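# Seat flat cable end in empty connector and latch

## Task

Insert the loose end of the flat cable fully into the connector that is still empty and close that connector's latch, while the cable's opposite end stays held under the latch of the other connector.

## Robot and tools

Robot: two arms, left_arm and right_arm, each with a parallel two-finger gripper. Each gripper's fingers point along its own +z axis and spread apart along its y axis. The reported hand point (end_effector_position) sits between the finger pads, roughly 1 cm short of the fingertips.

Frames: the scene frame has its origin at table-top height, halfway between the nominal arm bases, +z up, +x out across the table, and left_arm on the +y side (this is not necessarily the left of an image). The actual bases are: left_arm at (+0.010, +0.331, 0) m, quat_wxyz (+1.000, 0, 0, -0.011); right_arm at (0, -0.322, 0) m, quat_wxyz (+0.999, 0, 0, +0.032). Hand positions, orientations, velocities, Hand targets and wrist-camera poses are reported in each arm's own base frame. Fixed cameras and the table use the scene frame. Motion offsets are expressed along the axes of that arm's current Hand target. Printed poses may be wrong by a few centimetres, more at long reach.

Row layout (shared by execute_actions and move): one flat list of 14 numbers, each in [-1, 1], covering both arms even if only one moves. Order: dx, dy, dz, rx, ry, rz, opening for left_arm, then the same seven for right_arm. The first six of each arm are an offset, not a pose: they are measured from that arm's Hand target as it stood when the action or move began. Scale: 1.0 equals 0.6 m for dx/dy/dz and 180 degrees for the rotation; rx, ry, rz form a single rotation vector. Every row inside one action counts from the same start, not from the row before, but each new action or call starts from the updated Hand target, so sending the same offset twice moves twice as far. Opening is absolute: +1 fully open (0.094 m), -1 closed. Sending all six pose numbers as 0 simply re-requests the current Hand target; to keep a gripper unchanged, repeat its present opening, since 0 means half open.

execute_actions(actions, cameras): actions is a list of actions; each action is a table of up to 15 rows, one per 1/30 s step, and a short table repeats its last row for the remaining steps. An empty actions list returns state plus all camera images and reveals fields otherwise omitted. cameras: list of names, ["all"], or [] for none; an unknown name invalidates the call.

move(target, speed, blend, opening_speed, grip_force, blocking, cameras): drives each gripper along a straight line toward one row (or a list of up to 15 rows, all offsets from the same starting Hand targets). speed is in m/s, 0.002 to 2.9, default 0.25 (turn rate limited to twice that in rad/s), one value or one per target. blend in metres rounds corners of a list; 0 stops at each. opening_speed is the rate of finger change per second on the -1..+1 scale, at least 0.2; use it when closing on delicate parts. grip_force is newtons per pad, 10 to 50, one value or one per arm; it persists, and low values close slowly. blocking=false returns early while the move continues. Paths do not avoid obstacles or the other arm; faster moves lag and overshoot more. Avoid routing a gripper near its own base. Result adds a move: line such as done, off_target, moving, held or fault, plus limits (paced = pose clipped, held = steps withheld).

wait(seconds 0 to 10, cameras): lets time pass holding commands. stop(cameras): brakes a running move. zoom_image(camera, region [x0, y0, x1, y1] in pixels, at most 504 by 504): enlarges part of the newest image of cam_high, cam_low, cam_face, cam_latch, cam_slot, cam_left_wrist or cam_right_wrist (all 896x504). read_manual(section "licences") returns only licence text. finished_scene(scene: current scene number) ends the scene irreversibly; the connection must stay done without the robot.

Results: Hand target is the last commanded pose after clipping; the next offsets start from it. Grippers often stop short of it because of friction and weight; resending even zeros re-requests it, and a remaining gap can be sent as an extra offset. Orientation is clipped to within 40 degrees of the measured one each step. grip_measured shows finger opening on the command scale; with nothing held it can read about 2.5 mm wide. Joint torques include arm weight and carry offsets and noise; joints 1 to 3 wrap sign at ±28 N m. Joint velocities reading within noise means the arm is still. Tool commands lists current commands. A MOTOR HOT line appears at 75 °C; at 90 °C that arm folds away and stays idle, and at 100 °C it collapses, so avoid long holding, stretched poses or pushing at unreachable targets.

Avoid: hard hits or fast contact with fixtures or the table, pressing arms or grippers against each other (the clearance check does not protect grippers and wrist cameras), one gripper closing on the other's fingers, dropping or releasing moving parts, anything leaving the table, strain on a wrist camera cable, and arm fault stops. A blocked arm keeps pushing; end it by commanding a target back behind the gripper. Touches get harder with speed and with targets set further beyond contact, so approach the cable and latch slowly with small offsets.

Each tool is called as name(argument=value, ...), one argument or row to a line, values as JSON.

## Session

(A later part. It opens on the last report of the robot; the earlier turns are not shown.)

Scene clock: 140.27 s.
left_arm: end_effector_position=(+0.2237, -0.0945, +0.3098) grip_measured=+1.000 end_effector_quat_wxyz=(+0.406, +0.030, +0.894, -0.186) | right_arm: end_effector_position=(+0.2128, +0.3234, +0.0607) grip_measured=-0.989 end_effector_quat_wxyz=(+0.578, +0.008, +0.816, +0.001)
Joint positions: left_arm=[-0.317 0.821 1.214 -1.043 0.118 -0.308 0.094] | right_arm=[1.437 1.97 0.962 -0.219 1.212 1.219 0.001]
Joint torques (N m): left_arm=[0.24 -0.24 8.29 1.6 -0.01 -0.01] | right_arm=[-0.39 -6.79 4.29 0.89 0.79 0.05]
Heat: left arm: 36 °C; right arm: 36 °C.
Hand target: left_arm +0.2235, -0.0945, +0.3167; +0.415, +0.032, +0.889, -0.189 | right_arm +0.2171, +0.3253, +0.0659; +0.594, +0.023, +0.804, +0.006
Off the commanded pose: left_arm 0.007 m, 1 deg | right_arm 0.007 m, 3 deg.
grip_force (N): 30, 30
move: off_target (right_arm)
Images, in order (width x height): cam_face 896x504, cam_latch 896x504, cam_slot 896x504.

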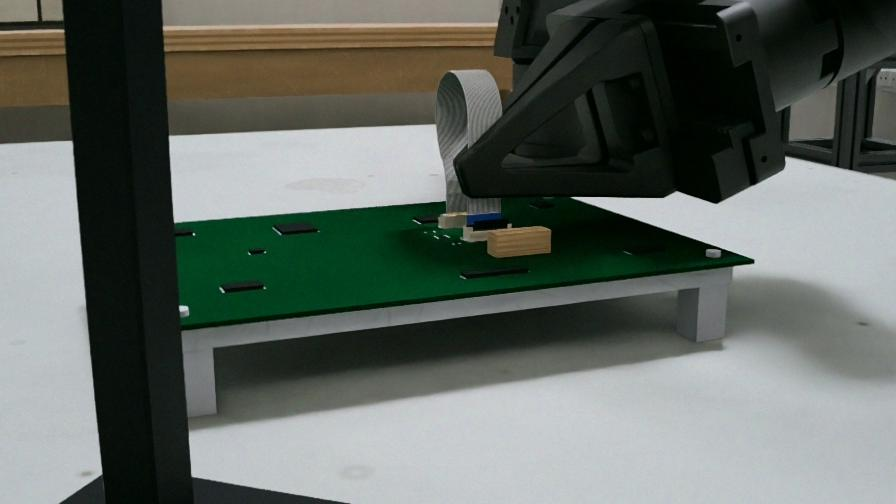

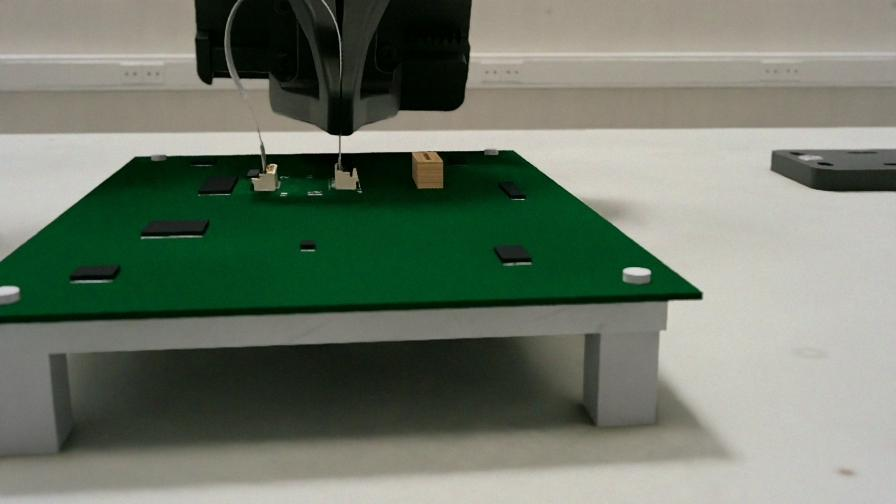

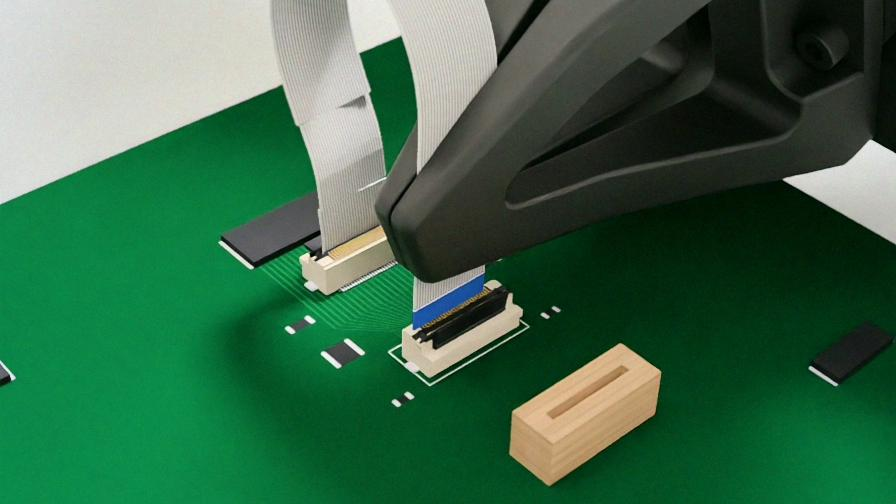

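move(
  target=[0,0,0,0,0,0,1,-0.0027,0.0055,-0.0022,-0.0018,0,-0.0025,-1],
  speed=0.03,
  cameras=["cam_face","cam_latch","cam_slot"],
)

zoom_image(
  camera="cam_slot",
  region=[395, 215, 535, 385],
)

zoom_image(
  camera="cam_latch",
  region=[325, 130, 375, 200],
)

zoom_image(
  camera="cam_face",
  region=[450, 170, 530, 250],
)

Scene clock: 146.33 s.
left_arm: end_effector_position=(+0.2237, -0.0945, +0.3098) grip_measured=+1.000 end_effector_quat_wxyz=(+0.406, +0.030, +0.894, -0.186) | right_arm: end_effector_position=(+0.2128, +0.3235, +0.0607) grip_measured=-0.989 end_effector_quat_wxyz=(+0.579, +0.003, +0.816, -0.003)
Joint positions: left_arm=[-0.317 0.821 1.214 -1.043 0.118 -0.308 0.094] | right_arm=[1.437 1.97 0.962 -0.218 1.212 1.204 0.001]
Joint torques (N m): left_arm=[0.03 -0.18 8.14 1.58 -0.02 0.01] | right_arm=[-0.13 -6.87 5 0.87 0.78 0.05]
Heat: left arm: 37 °C; right arm: 35 °C.
Hand target: left_arm +0.2235, -0.0945, +0.3167; +0.415, +0.032, +0.889, -0.189 | right_arm +0.2164, +0.3286, +0.0680; +0.594, +0.018, +0.804, +0.006
Off the commanded pose: left_arm 0.007 m, 1 deg | right_arm 0.010 m, 3 deg.
grip_force (N): 30, 30
move: off_target (right_arm)
Images, in order (width x height): cam_face 896x504, cam_latch 896x504, cam_slot 896x504.

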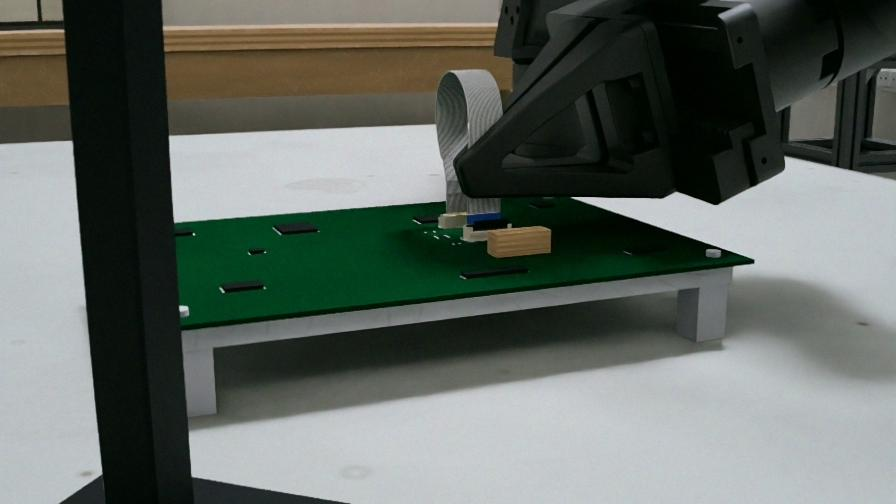

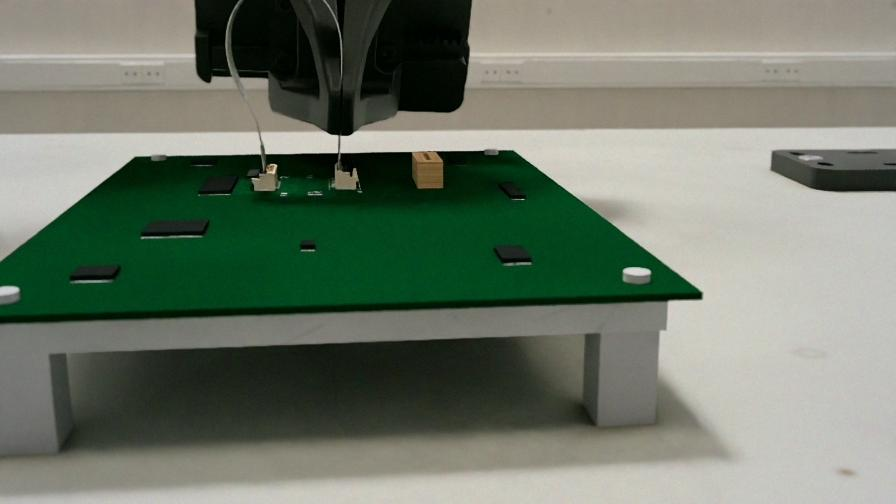

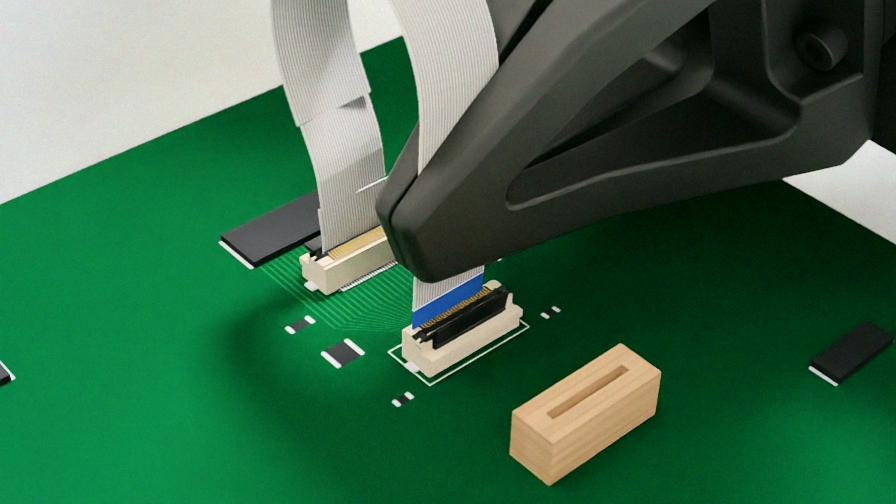

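Scaled by 2.965 from the camera's 896x504 image, which has a finer 1280x720 frame.

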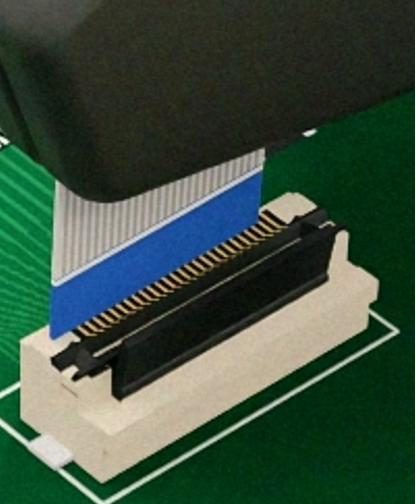

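Scaled by 7.200 from the camera's 896x504 image, which has a finer 1280x720 frame.

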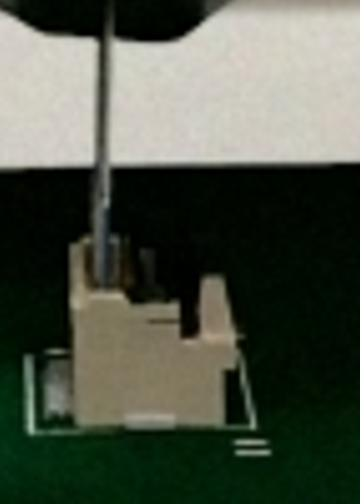

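Scaled by 6.300 from the camera's 896x504 image, which has a finer 1280x720 frame.

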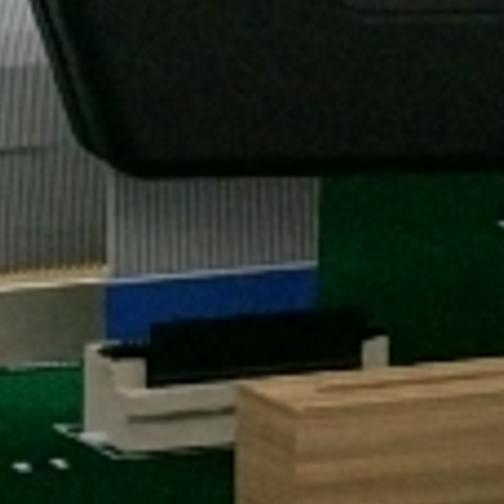

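move(
  target=[0,0,0,0,0,0,1,-0.0165,0.0075,-0.0055,0,0,0,-1],
  speed=0.03,
  cameras=["cam_latch"],
)

Scene clock: 151.23 s.
left_arm: end_effector_position=(+0.2237, -0.0945, +0.3098) grip_measured=+1.000 end_effector_quat_wxyz=(+0.406, +0.030, +0.894, -0.186) | right_arm: end_effector_position=(+0.2137, +0.3299, +0.0663) grip_measured=-0.989 end_effector_quat_wxyz=(+0.579, +0.006, +0.815, +0.003)
Joint positions: left_arm=[-0.317 0.821 1.214 -1.043 0.118 -0.308 0.094] | right_arm=[1.437 1.97 0.989 -0.231 1.212 1.203 0.001]
Joint torques (N m): left_arm=[0.09 -0.2 8.21 1.6 -0.04 0.01] | right_arm=[0.03 -8.13 5.33 0.59 0.79 0.04]
Heat: left arm: 37 °C; right arm: 35 °C.
Hand target: left_arm +0.2235, -0.0945, +0.3167; +0.415, +0.032, +0.889, -0.189 | right_arm +0.2162, +0.3327, +0.0785; +0.594, +0.018, +0.804, +0.006
Off the commanded pose: left_arm 0.007 m, 1 deg | right_arm 0.013 m, 3 deg.
grip_force (N): 30, 30
move: off_target (right_arm)
Images, in order (width x height): cam_latch 896x504.

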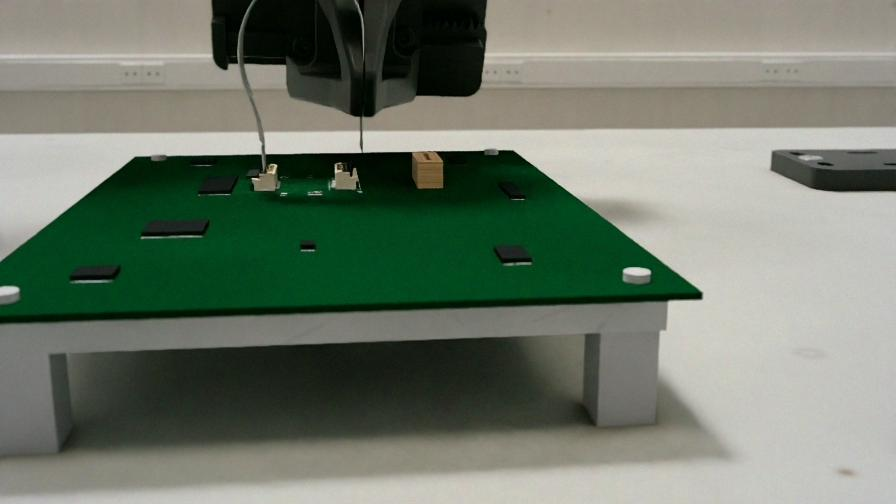

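move(
  target=[
    [0,0,0,0,0,0,1,-0.0235,0.0108,-0.0075,0,0,0,-1],
    [0,0,0,0,0,0,1,0.0245,-0.013,0.0065,0,0,0,-1],
  ],
  speed=0.03,
  cameras=["cam_face","cam_latch","cam_slot"],
)

zoom_image(
  camera="cam_slot",
  region=[395, 215, 535, 385],
)

zoom_image(
  camera="cam_latch",
  region=[325, 130, 375, 200],
)

zoom_image(
  camera="cam_face",
  region=[450, 170, 530, 250],
)

Scene clock: 158.67 s.
left_arm: end_effector_position=(+0.2237, -0.0945, +0.3098) grip_measured=+1.000 end_effector_quat_wxyz=(+0.406, +0.030, +0.894, -0.186) | right_arm: end_effector_position=(+0.2134, +0.3274, +0.0629) grip_measured=-0.989 end_effector_quat_wxyz=(+0.580, +0.010, +0.815, +0.007)
Joint positions: left_arm=[-0.317 0.821 1.214 -1.043 0.118 -0.308 0.094] | right_arm=[1.437 1.97 0.968 -0.202 1.212 1.205 0.001]
Joint torques (N m): left_arm=[0.2 -0.24 8.31 1.58 0.01 0.03] | right_arm=[-0.03 -6.5 3.12 0.9 0.78 0.08]
Heat: left arm: 37 °C; right arm: 34 °C.
Hand target: left_arm +0.2235, -0.0945, +0.3167; +0.415, +0.032, +0.889, -0.189 | right_arm +0.2155, +0.3255, +0.0631; +0.594, +0.018, +0.804, +0.006
Off the commanded pose: left_arm 0.007 m, 1 deg | right_arm 0.003 m, 2 deg.
grip_force (N): 30, 30
move: done
Images, in order (width x height): cam_face 896x504, cam_latch 896x504, cam_slot 896x504.

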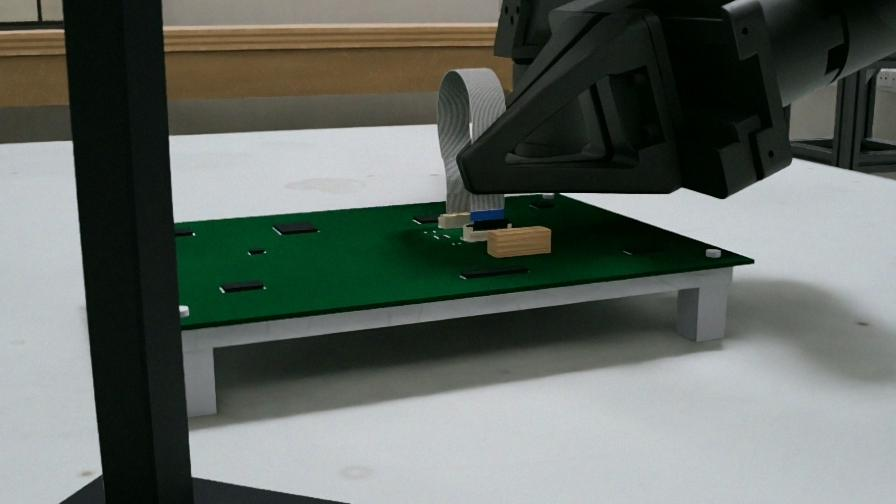

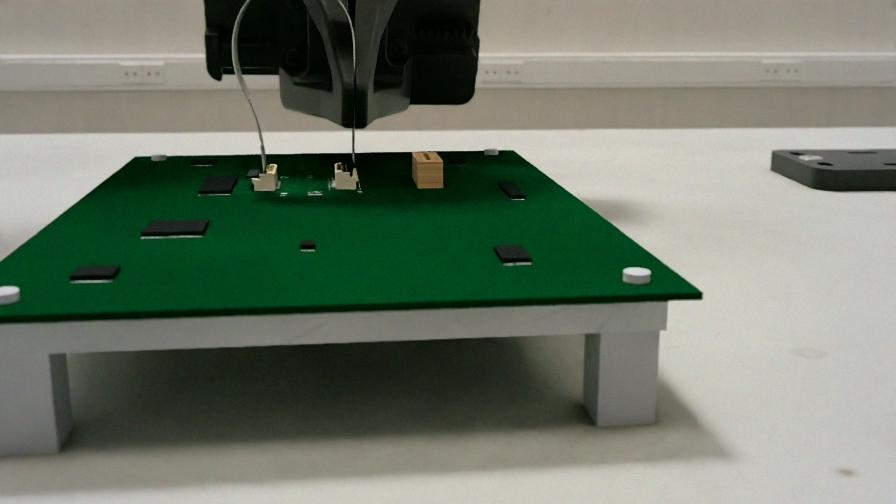

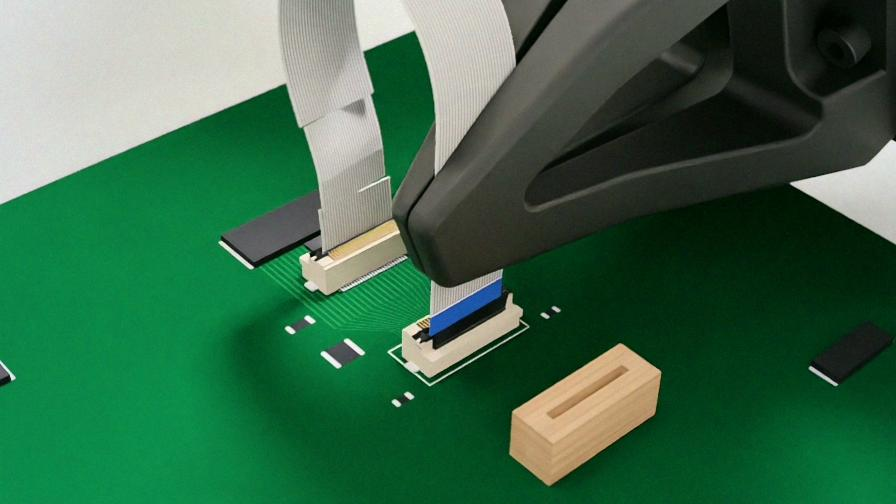

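Scaled by 2.965 from the camera's 896x504 image, which has a finer 1280x720 frame.

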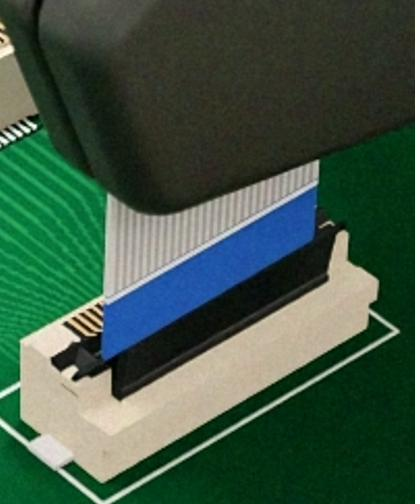

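Scaled by 7.200 from the camera's 896x504 image, which has a finer 1280x720 frame.

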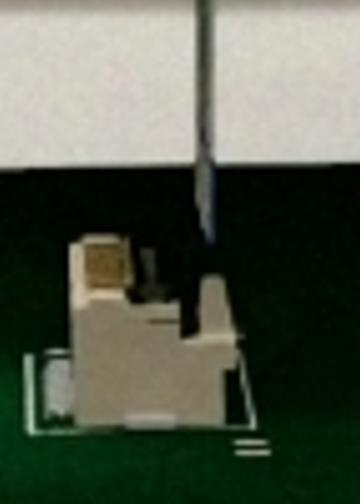

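Scaled by 6.300 from the camera's 896x504 image, which has a finer 1280x720 frame.

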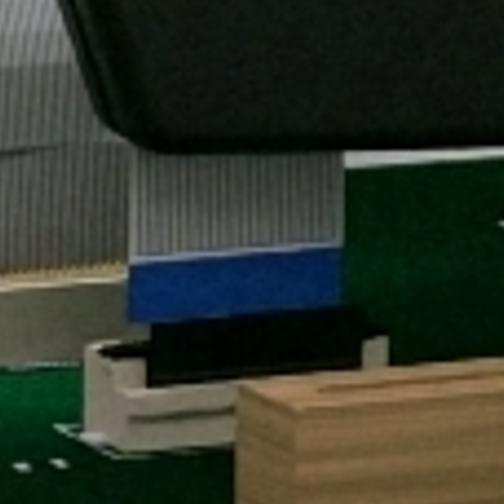

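move(
  target=[
    [0,0,0,0,0,0,1,-0.0383,0.0165,0.0018,0,0,0,-1],
    [0,0,0,0,0,0,1,0.0008,-0.0037,-0.005,0,0,0,-1],
  ],
  speed=0.03,
  cameras=["cam_face","cam_latch","cam_slot"],
)

zoom_image(
  camera="cam_slot",
  region=[395, 215, 535, 385],
)

zoom_image(
  camera="cam_latch",
  region=[325, 130, 375, 200],
)

zoom_image(
  camera="cam_face",
  region=[450, 170, 530, 250],
)

Scene clock: 166.50 s.
left_arm: end_effector_position=(+0.2237, -0.0945, +0.3098) grip_measured=+1.000 end_effector_quat_wxyz=(+0.406, +0.030, +0.894, -0.186) | right_arm: end_effector_position=(+0.2123, +0.3254, +0.0612) grip_measured=-0.989 end_effector_quat_wxyz=(+0.580, +0.011, +0.815, +0.007)
Joint positions: left_arm=[-0.317 0.821 1.214 -1.043 0.118 -0.308 0.094] | right_arm=[1.44 1.97 0.96 -0.201 1.213 1.215 0.001]
Joint torques (N m): left_arm=[0.05 -0.13 8.28 1.55 -0.05 0.04] | right_arm=[0.49 -6.95 3.19 0.75 0.8 0.16]
Heat: left arm: 37 °C; right arm: 33 °C.
Hand target: left_arm +0.2235, -0.0945, +0.3167; +0.415, +0.032, +0.889, -0.189 | right_arm +0.2124, +0.3233, +0.0635; +0.594, +0.018, +0.804, +0.006
Off the commanded pose: left_arm 0.007 m, 1 deg | right_arm 0.003 m, 2 deg.
grip_force (N): 30, 30
move: done
Images, in order (width x height): cam_face 896x504, cam_latch 896x504, cam_slot 896x504.

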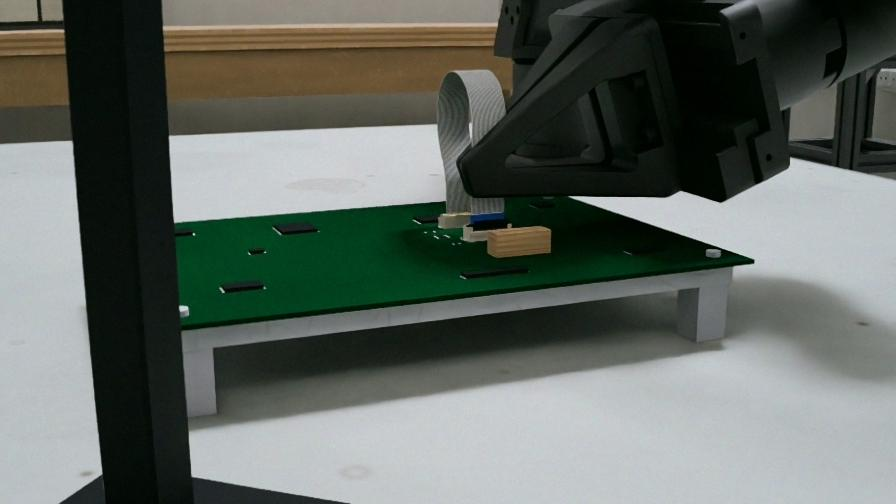

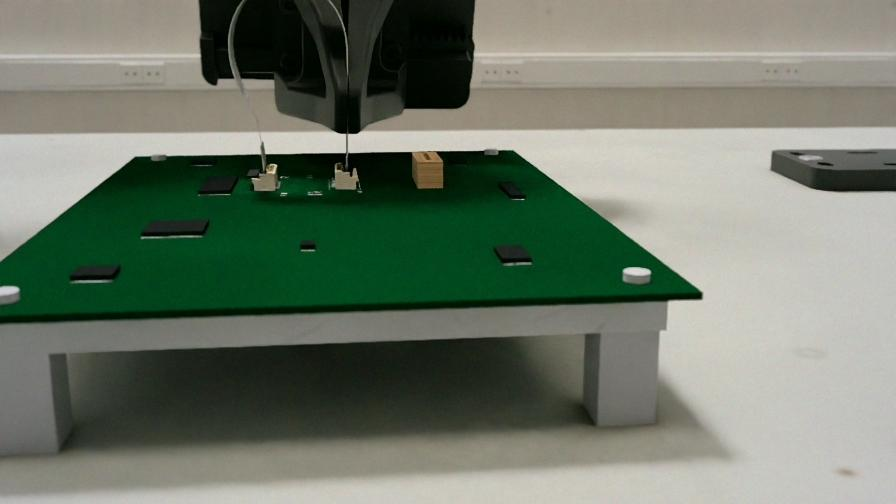

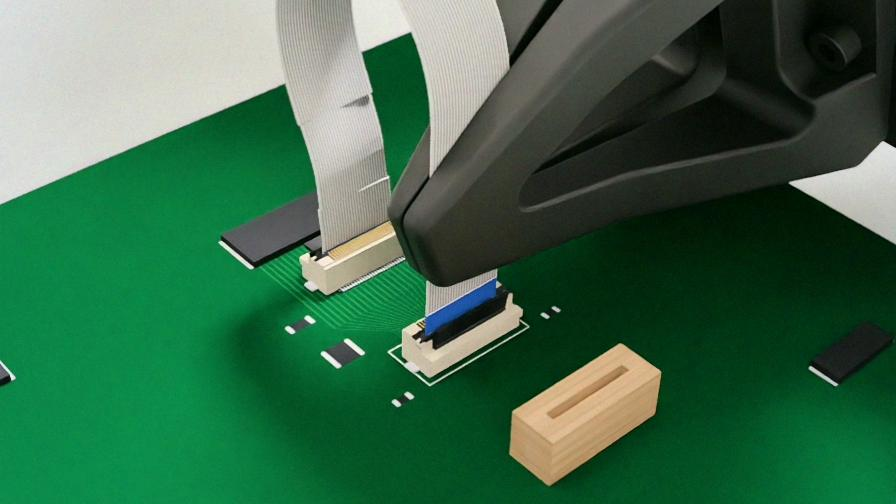

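Scaled by 2.965 from the camera's 896x504 image, which has a finer 1280x720 frame.

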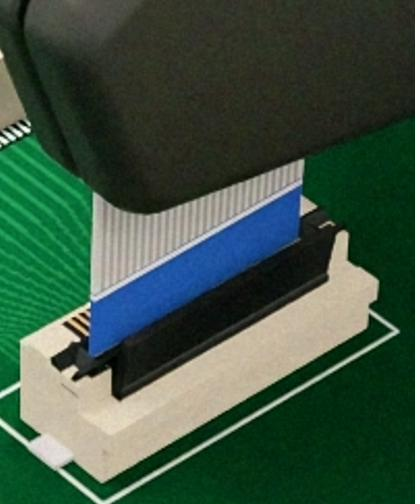

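Scaled by 7.200 from the camera's 896x504 image, which has a finer 1280x720 frame.

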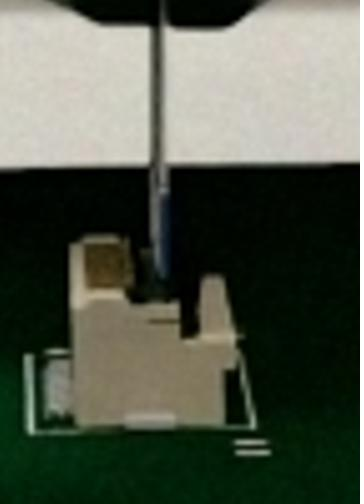

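Scaled by 6.300 from the camera's 896x504 image, which has a finer 1280x720 frame.

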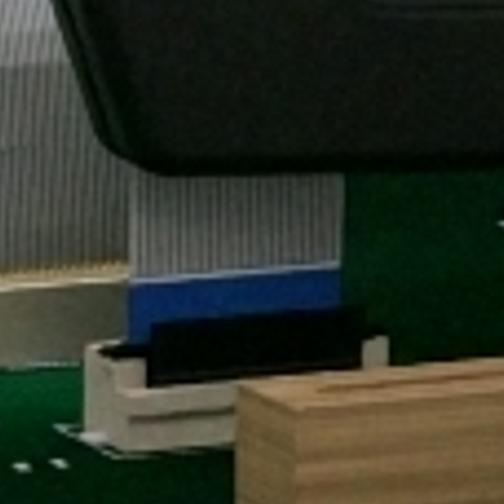

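move(
  target=[0,0,0,0,0,0,1, 0.0064,-0.0002,0.002,0,0,0,-1],
  speed=0.03,
  cameras=["cam_latch","cam_face","cam_slot"],
)

zoom_image(
  camera="cam_latch",
  region=[310, 130, 390, 210],
)

zoom_image(
  camera="cam_slot",
  region=[395, 215, 535, 385],
)

Scene clock: 176.07 s.
left_arm: end_effector_position=(+0.2237, -0.0945, +0.3098) grip_measured=+1.000 end_effector_quat_wxyz=(+0.406, +0.030, +0.894, -0.186) | right_arm: end_effector_position=(+0.2127, +0.3246, +0.0606) grip_measured=-0.989 end_effector_quat_wxyz=(+0.582, +0.011, +0.813, +0.005)
Joint positions: left_arm=[-0.317 0.821 1.214 -1.043 0.118 -0.308 0.094] | right_arm=[1.44 1.976 0.96 -0.201 1.221 1.219 0.001]
Joint torques (N m): left_arm=[0.06 -0.18 8.31 1.6 -0.04 -0.01] | right_arm=[0.49 -6.5 2.99 0.85 0.73 0.16]
Heat: left arm: 37 °C; right arm: 33 °C.
Hand target: left_arm +0.2235, -0.0945, +0.3167; +0.415, +0.032, +0.889, -0.189 | right_arm +0.2124, +0.3234, +0.0595; +0.594, +0.018, +0.804, +0.006
Off the commanded pose: left_arm 0.007 m, 1 deg | right_arm 0.002 m, 2 deg.
grip_force (N): 30, 30
move: done
Images, in order (width x height): cam_face 896x504, cam_latch 896x504, cam_slot 896x504.

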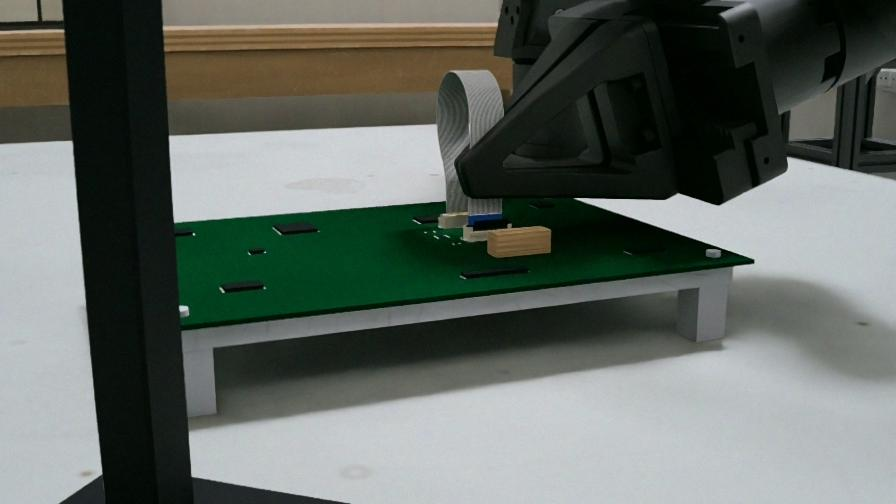

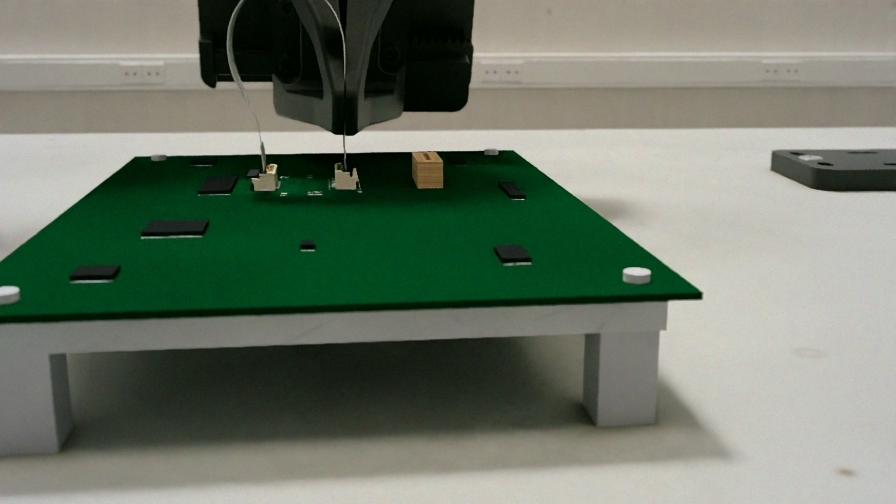

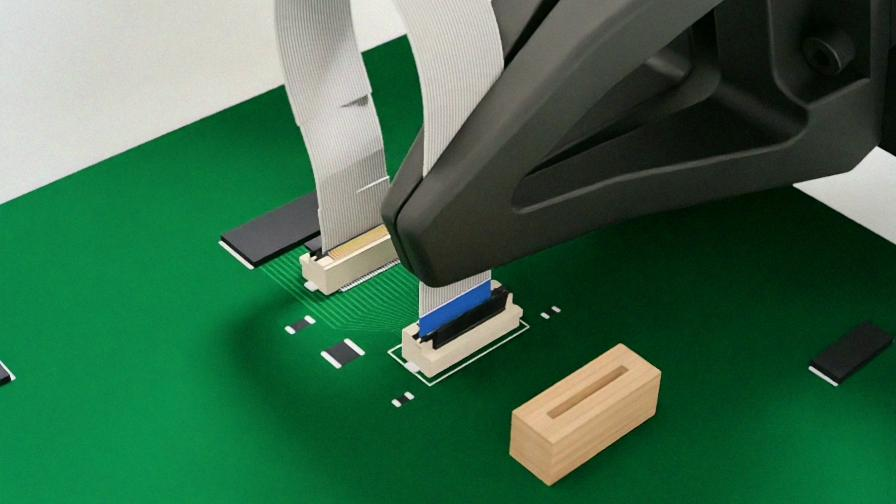

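Scaled by 6.300 from the camera's 896x504 image, which has a finer 1280x720 frame.

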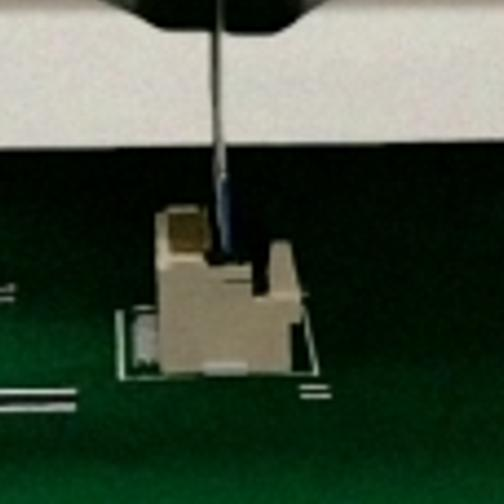

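Scaled by 2.965 from the camera's 896x504 image, which has a finer 1280x720 frame.

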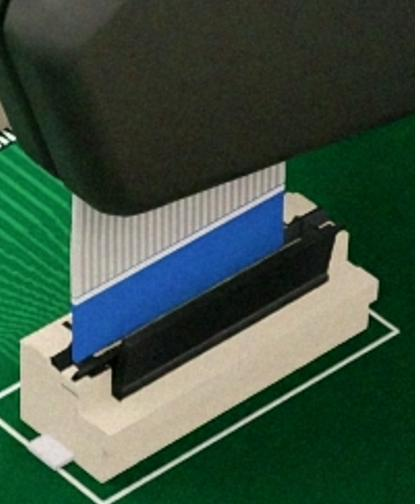

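move(
  target=[0,0,0,0,0,0,1, 0.0064,-0.0002,0.002,0,0,0,-1],
  speed=0.03,
  cameras=["cam_latch","cam_face","cam_slot"],
)

zoom_image(
  camera="cam_latch",
  region=[325, 140, 375, 200],
)

zoom_image(
  camera="cam_slot",
  region=[395, 215, 535, 385],
)

Scene clock: 178.17 s.
left_arm: end_effector_position=(+0.2237, -0.0945, +0.3098) grip_measured=+1.000 end_effector_quat_wxyz=(+0.406, +0.030, +0.894, -0.186) | right_arm: end_effector_position=(+0.2136, +0.3252, +0.0603) grip_measured=-0.989 end_effector_quat_wxyz=(+0.588, +0.015, +0.809, +0.006)
Joint positions: left_arm=[-0.317 0.821 1.214 -1.043 0.118 -0.308 0.094] | right_arm=[1.44 1.985 0.96 -0.185 1.234 1.22 0.001]
Joint torques (N m): left_arm=[0.05 -0.21 8.23 1.58 -0.07 0.02] | right_arm=[0.47 -6.39 2.67 0.85 0.62 0.15]
Heat: left arm: 37 °C; right arm: 33 °C.
Hand target: left_arm +0.2235, -0.0945, +0.3167; +0.415, +0.032, +0.889, -0.189 | right_arm +0.2124, +0.3234, +0.0555; +0.594, +0.018, +0.804, +0.006
Off the commanded pose: left_arm 0.007 m, 1 deg | right_arm 0.005 m, 1 deg.
grip_force (N): 30, 30
move: done
Images, in order (width x height): cam_face 896x504, cam_latch 896x504, cam_slot 896x504.

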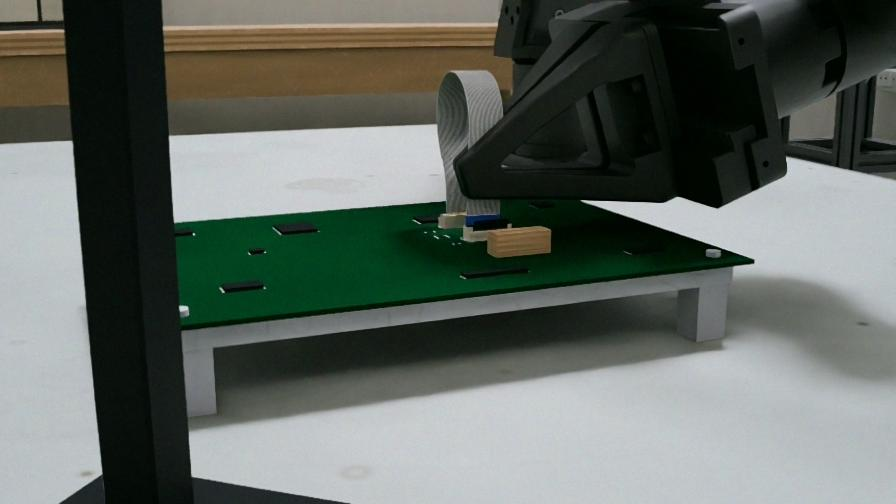

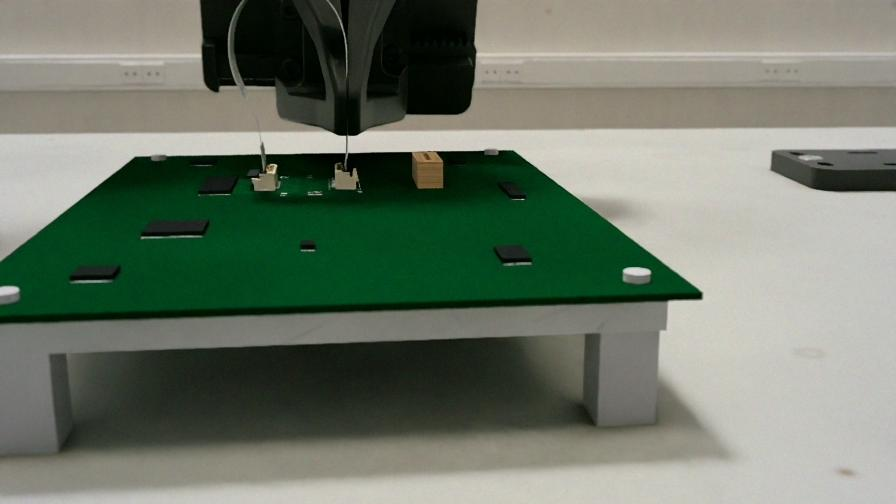

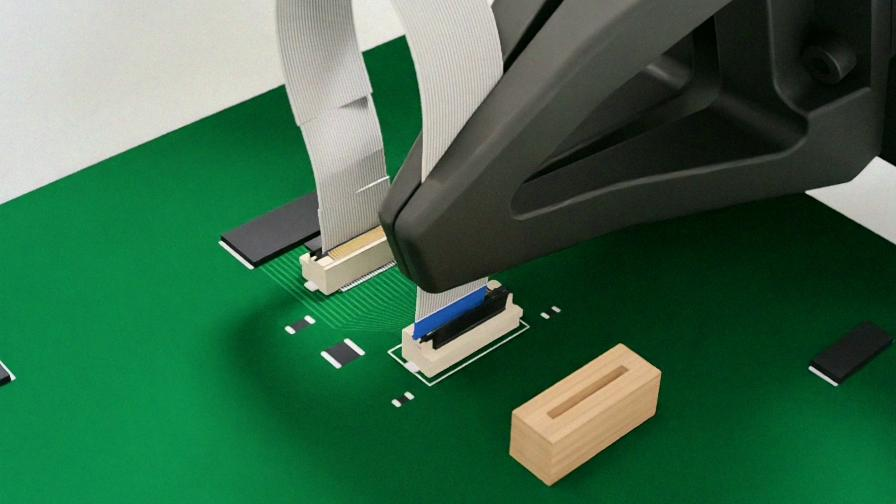

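Scaled by 8.400 from the camera's 896x504 image, which has a finer 1280x720 frame.

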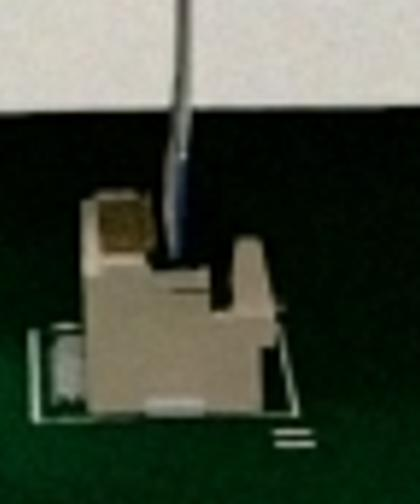

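Scaled by 2.965 from the camera's 896x504 image, which has a finer 1280x720 frame.

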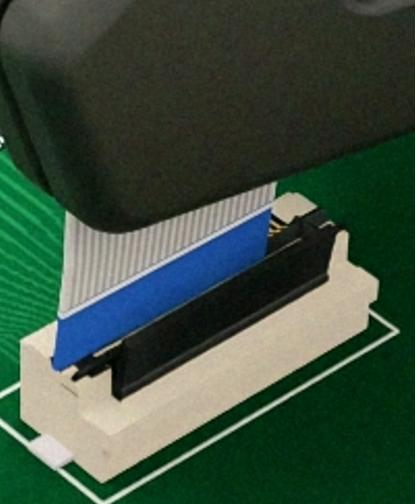

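zoom_image(
  camera="cam_face",
  region=[450, 170, 530, 250],
)

Scaled by 6.300 from the camera's 896x504 image, which has a finer 1280x720 frame.

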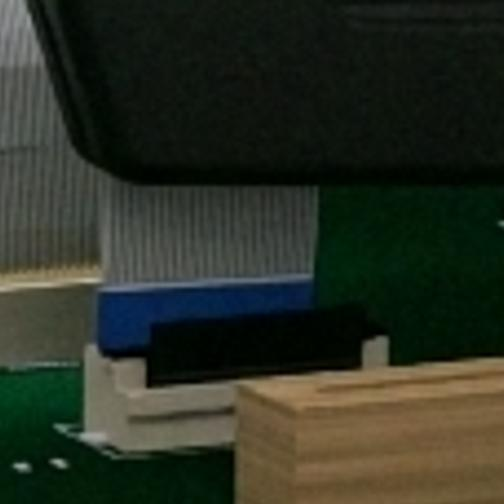

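move(
  target=[
    [0,0,0,0,0,0,1, -0.0476,0.01675,0.0007,0,0,0,-1],
    [0,0,0,0,0,0,1, -0.0127,0.0004,-0.0039,0,0,0,-1],
  ],
  speed=0.03,
  cameras=["cam_latch","cam_face","cam_slot"],
)

zoom_image(
  camera="cam_latch",
  region=[325, 140, 375, 200],
)

zoom_image(
  camera="cam_slot",
  region=[395, 215, 535, 385],
)

zoom_image(
  camera="cam_face",
  region=[450, 170, 530, 250],
)

Scene clock: 188.90 s.
left_arm: end_effector_position=(+0.2237, -0.0945, +0.3098) grip_measured=+1.000 end_effector_quat_wxyz=(+0.406, +0.030, +0.894, -0.186) | right_arm: end_effector_position=(+0.2132, +0.3249, +0.0595) grip_measured=-0.989 end_effector_quat_wxyz=(+0.584, +0.010, +0.812, +0.001)
Joint positions: left_arm=[-0.317 0.821 1.214 -1.043 0.118 -0.308 0.094] | right_arm=[1.439 1.985 0.965 -0.204 1.226 1.218 0.001]
Joint torques (N m): left_arm=[0.01 -0.35 8.18 1.6 -0.03 0] | right_arm=[0.51 -8.03 2.8 0.75 0.69 0.13]
Heat: left arm: 37 °C; right arm: 33 °C.
Hand target: left_arm +0.2235, -0.0945, +0.3167; +0.415, +0.032, +0.889, -0.189 | right_arm +0.2124, +0.3234, +0.0634; +0.594, +0.018, +0.804, +0.006
Off the commanded pose: left_arm 0.007 m, 1 deg | right_arm 0.004 m, 2 deg.
grip_force (N): 30, 30
move: done
Images, in order (width x height): cam_face 896x504, cam_latch 896x504, cam_slot 896x504.

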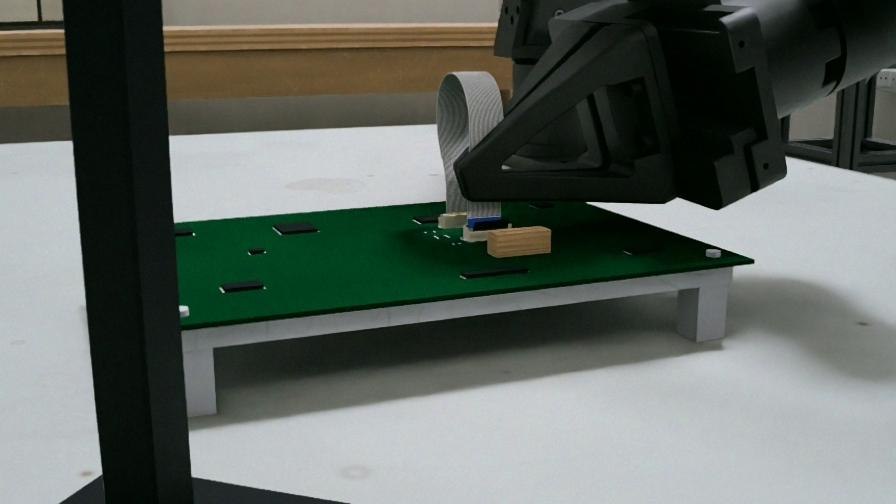

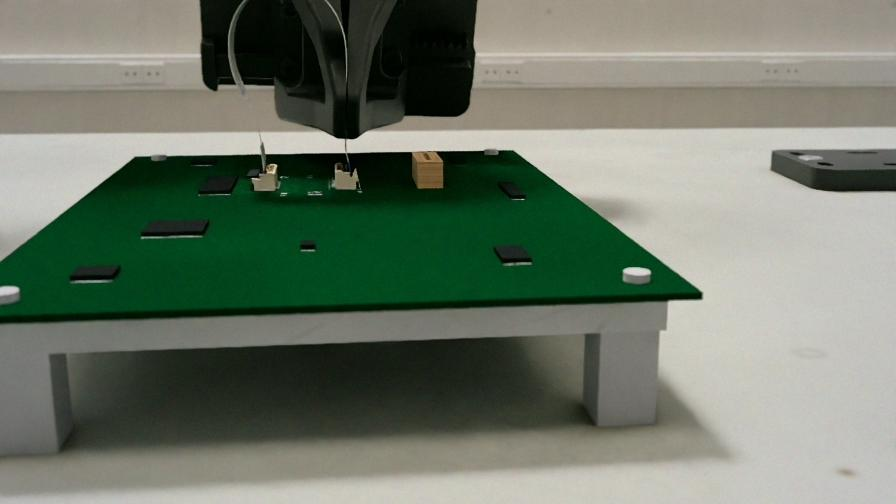

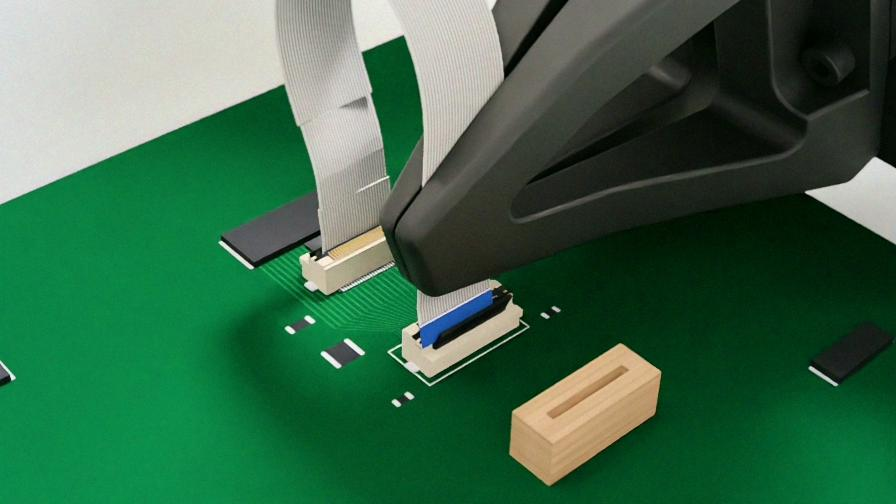

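Scaled by 8.400 from the camera's 896x504 image, which has a finer 1280x720 frame.

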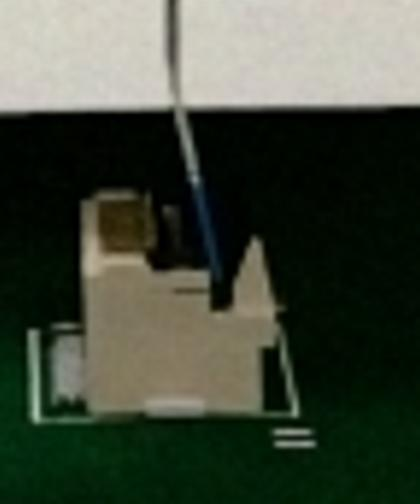

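Scaled by 2.965 from the camera's 896x504 image, which has a finer 1280x720 frame.

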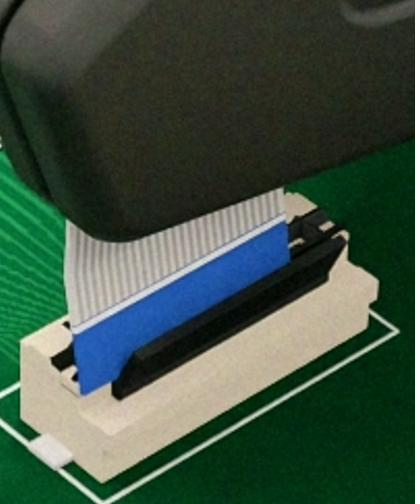

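Scaled by 6.300 from the camera's 896x504 image, which has a finer 1280x720 frame.

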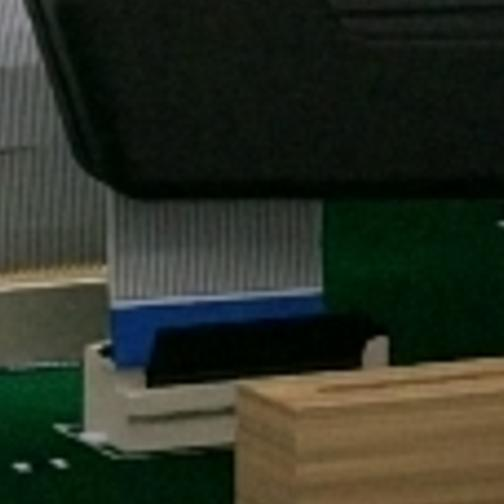

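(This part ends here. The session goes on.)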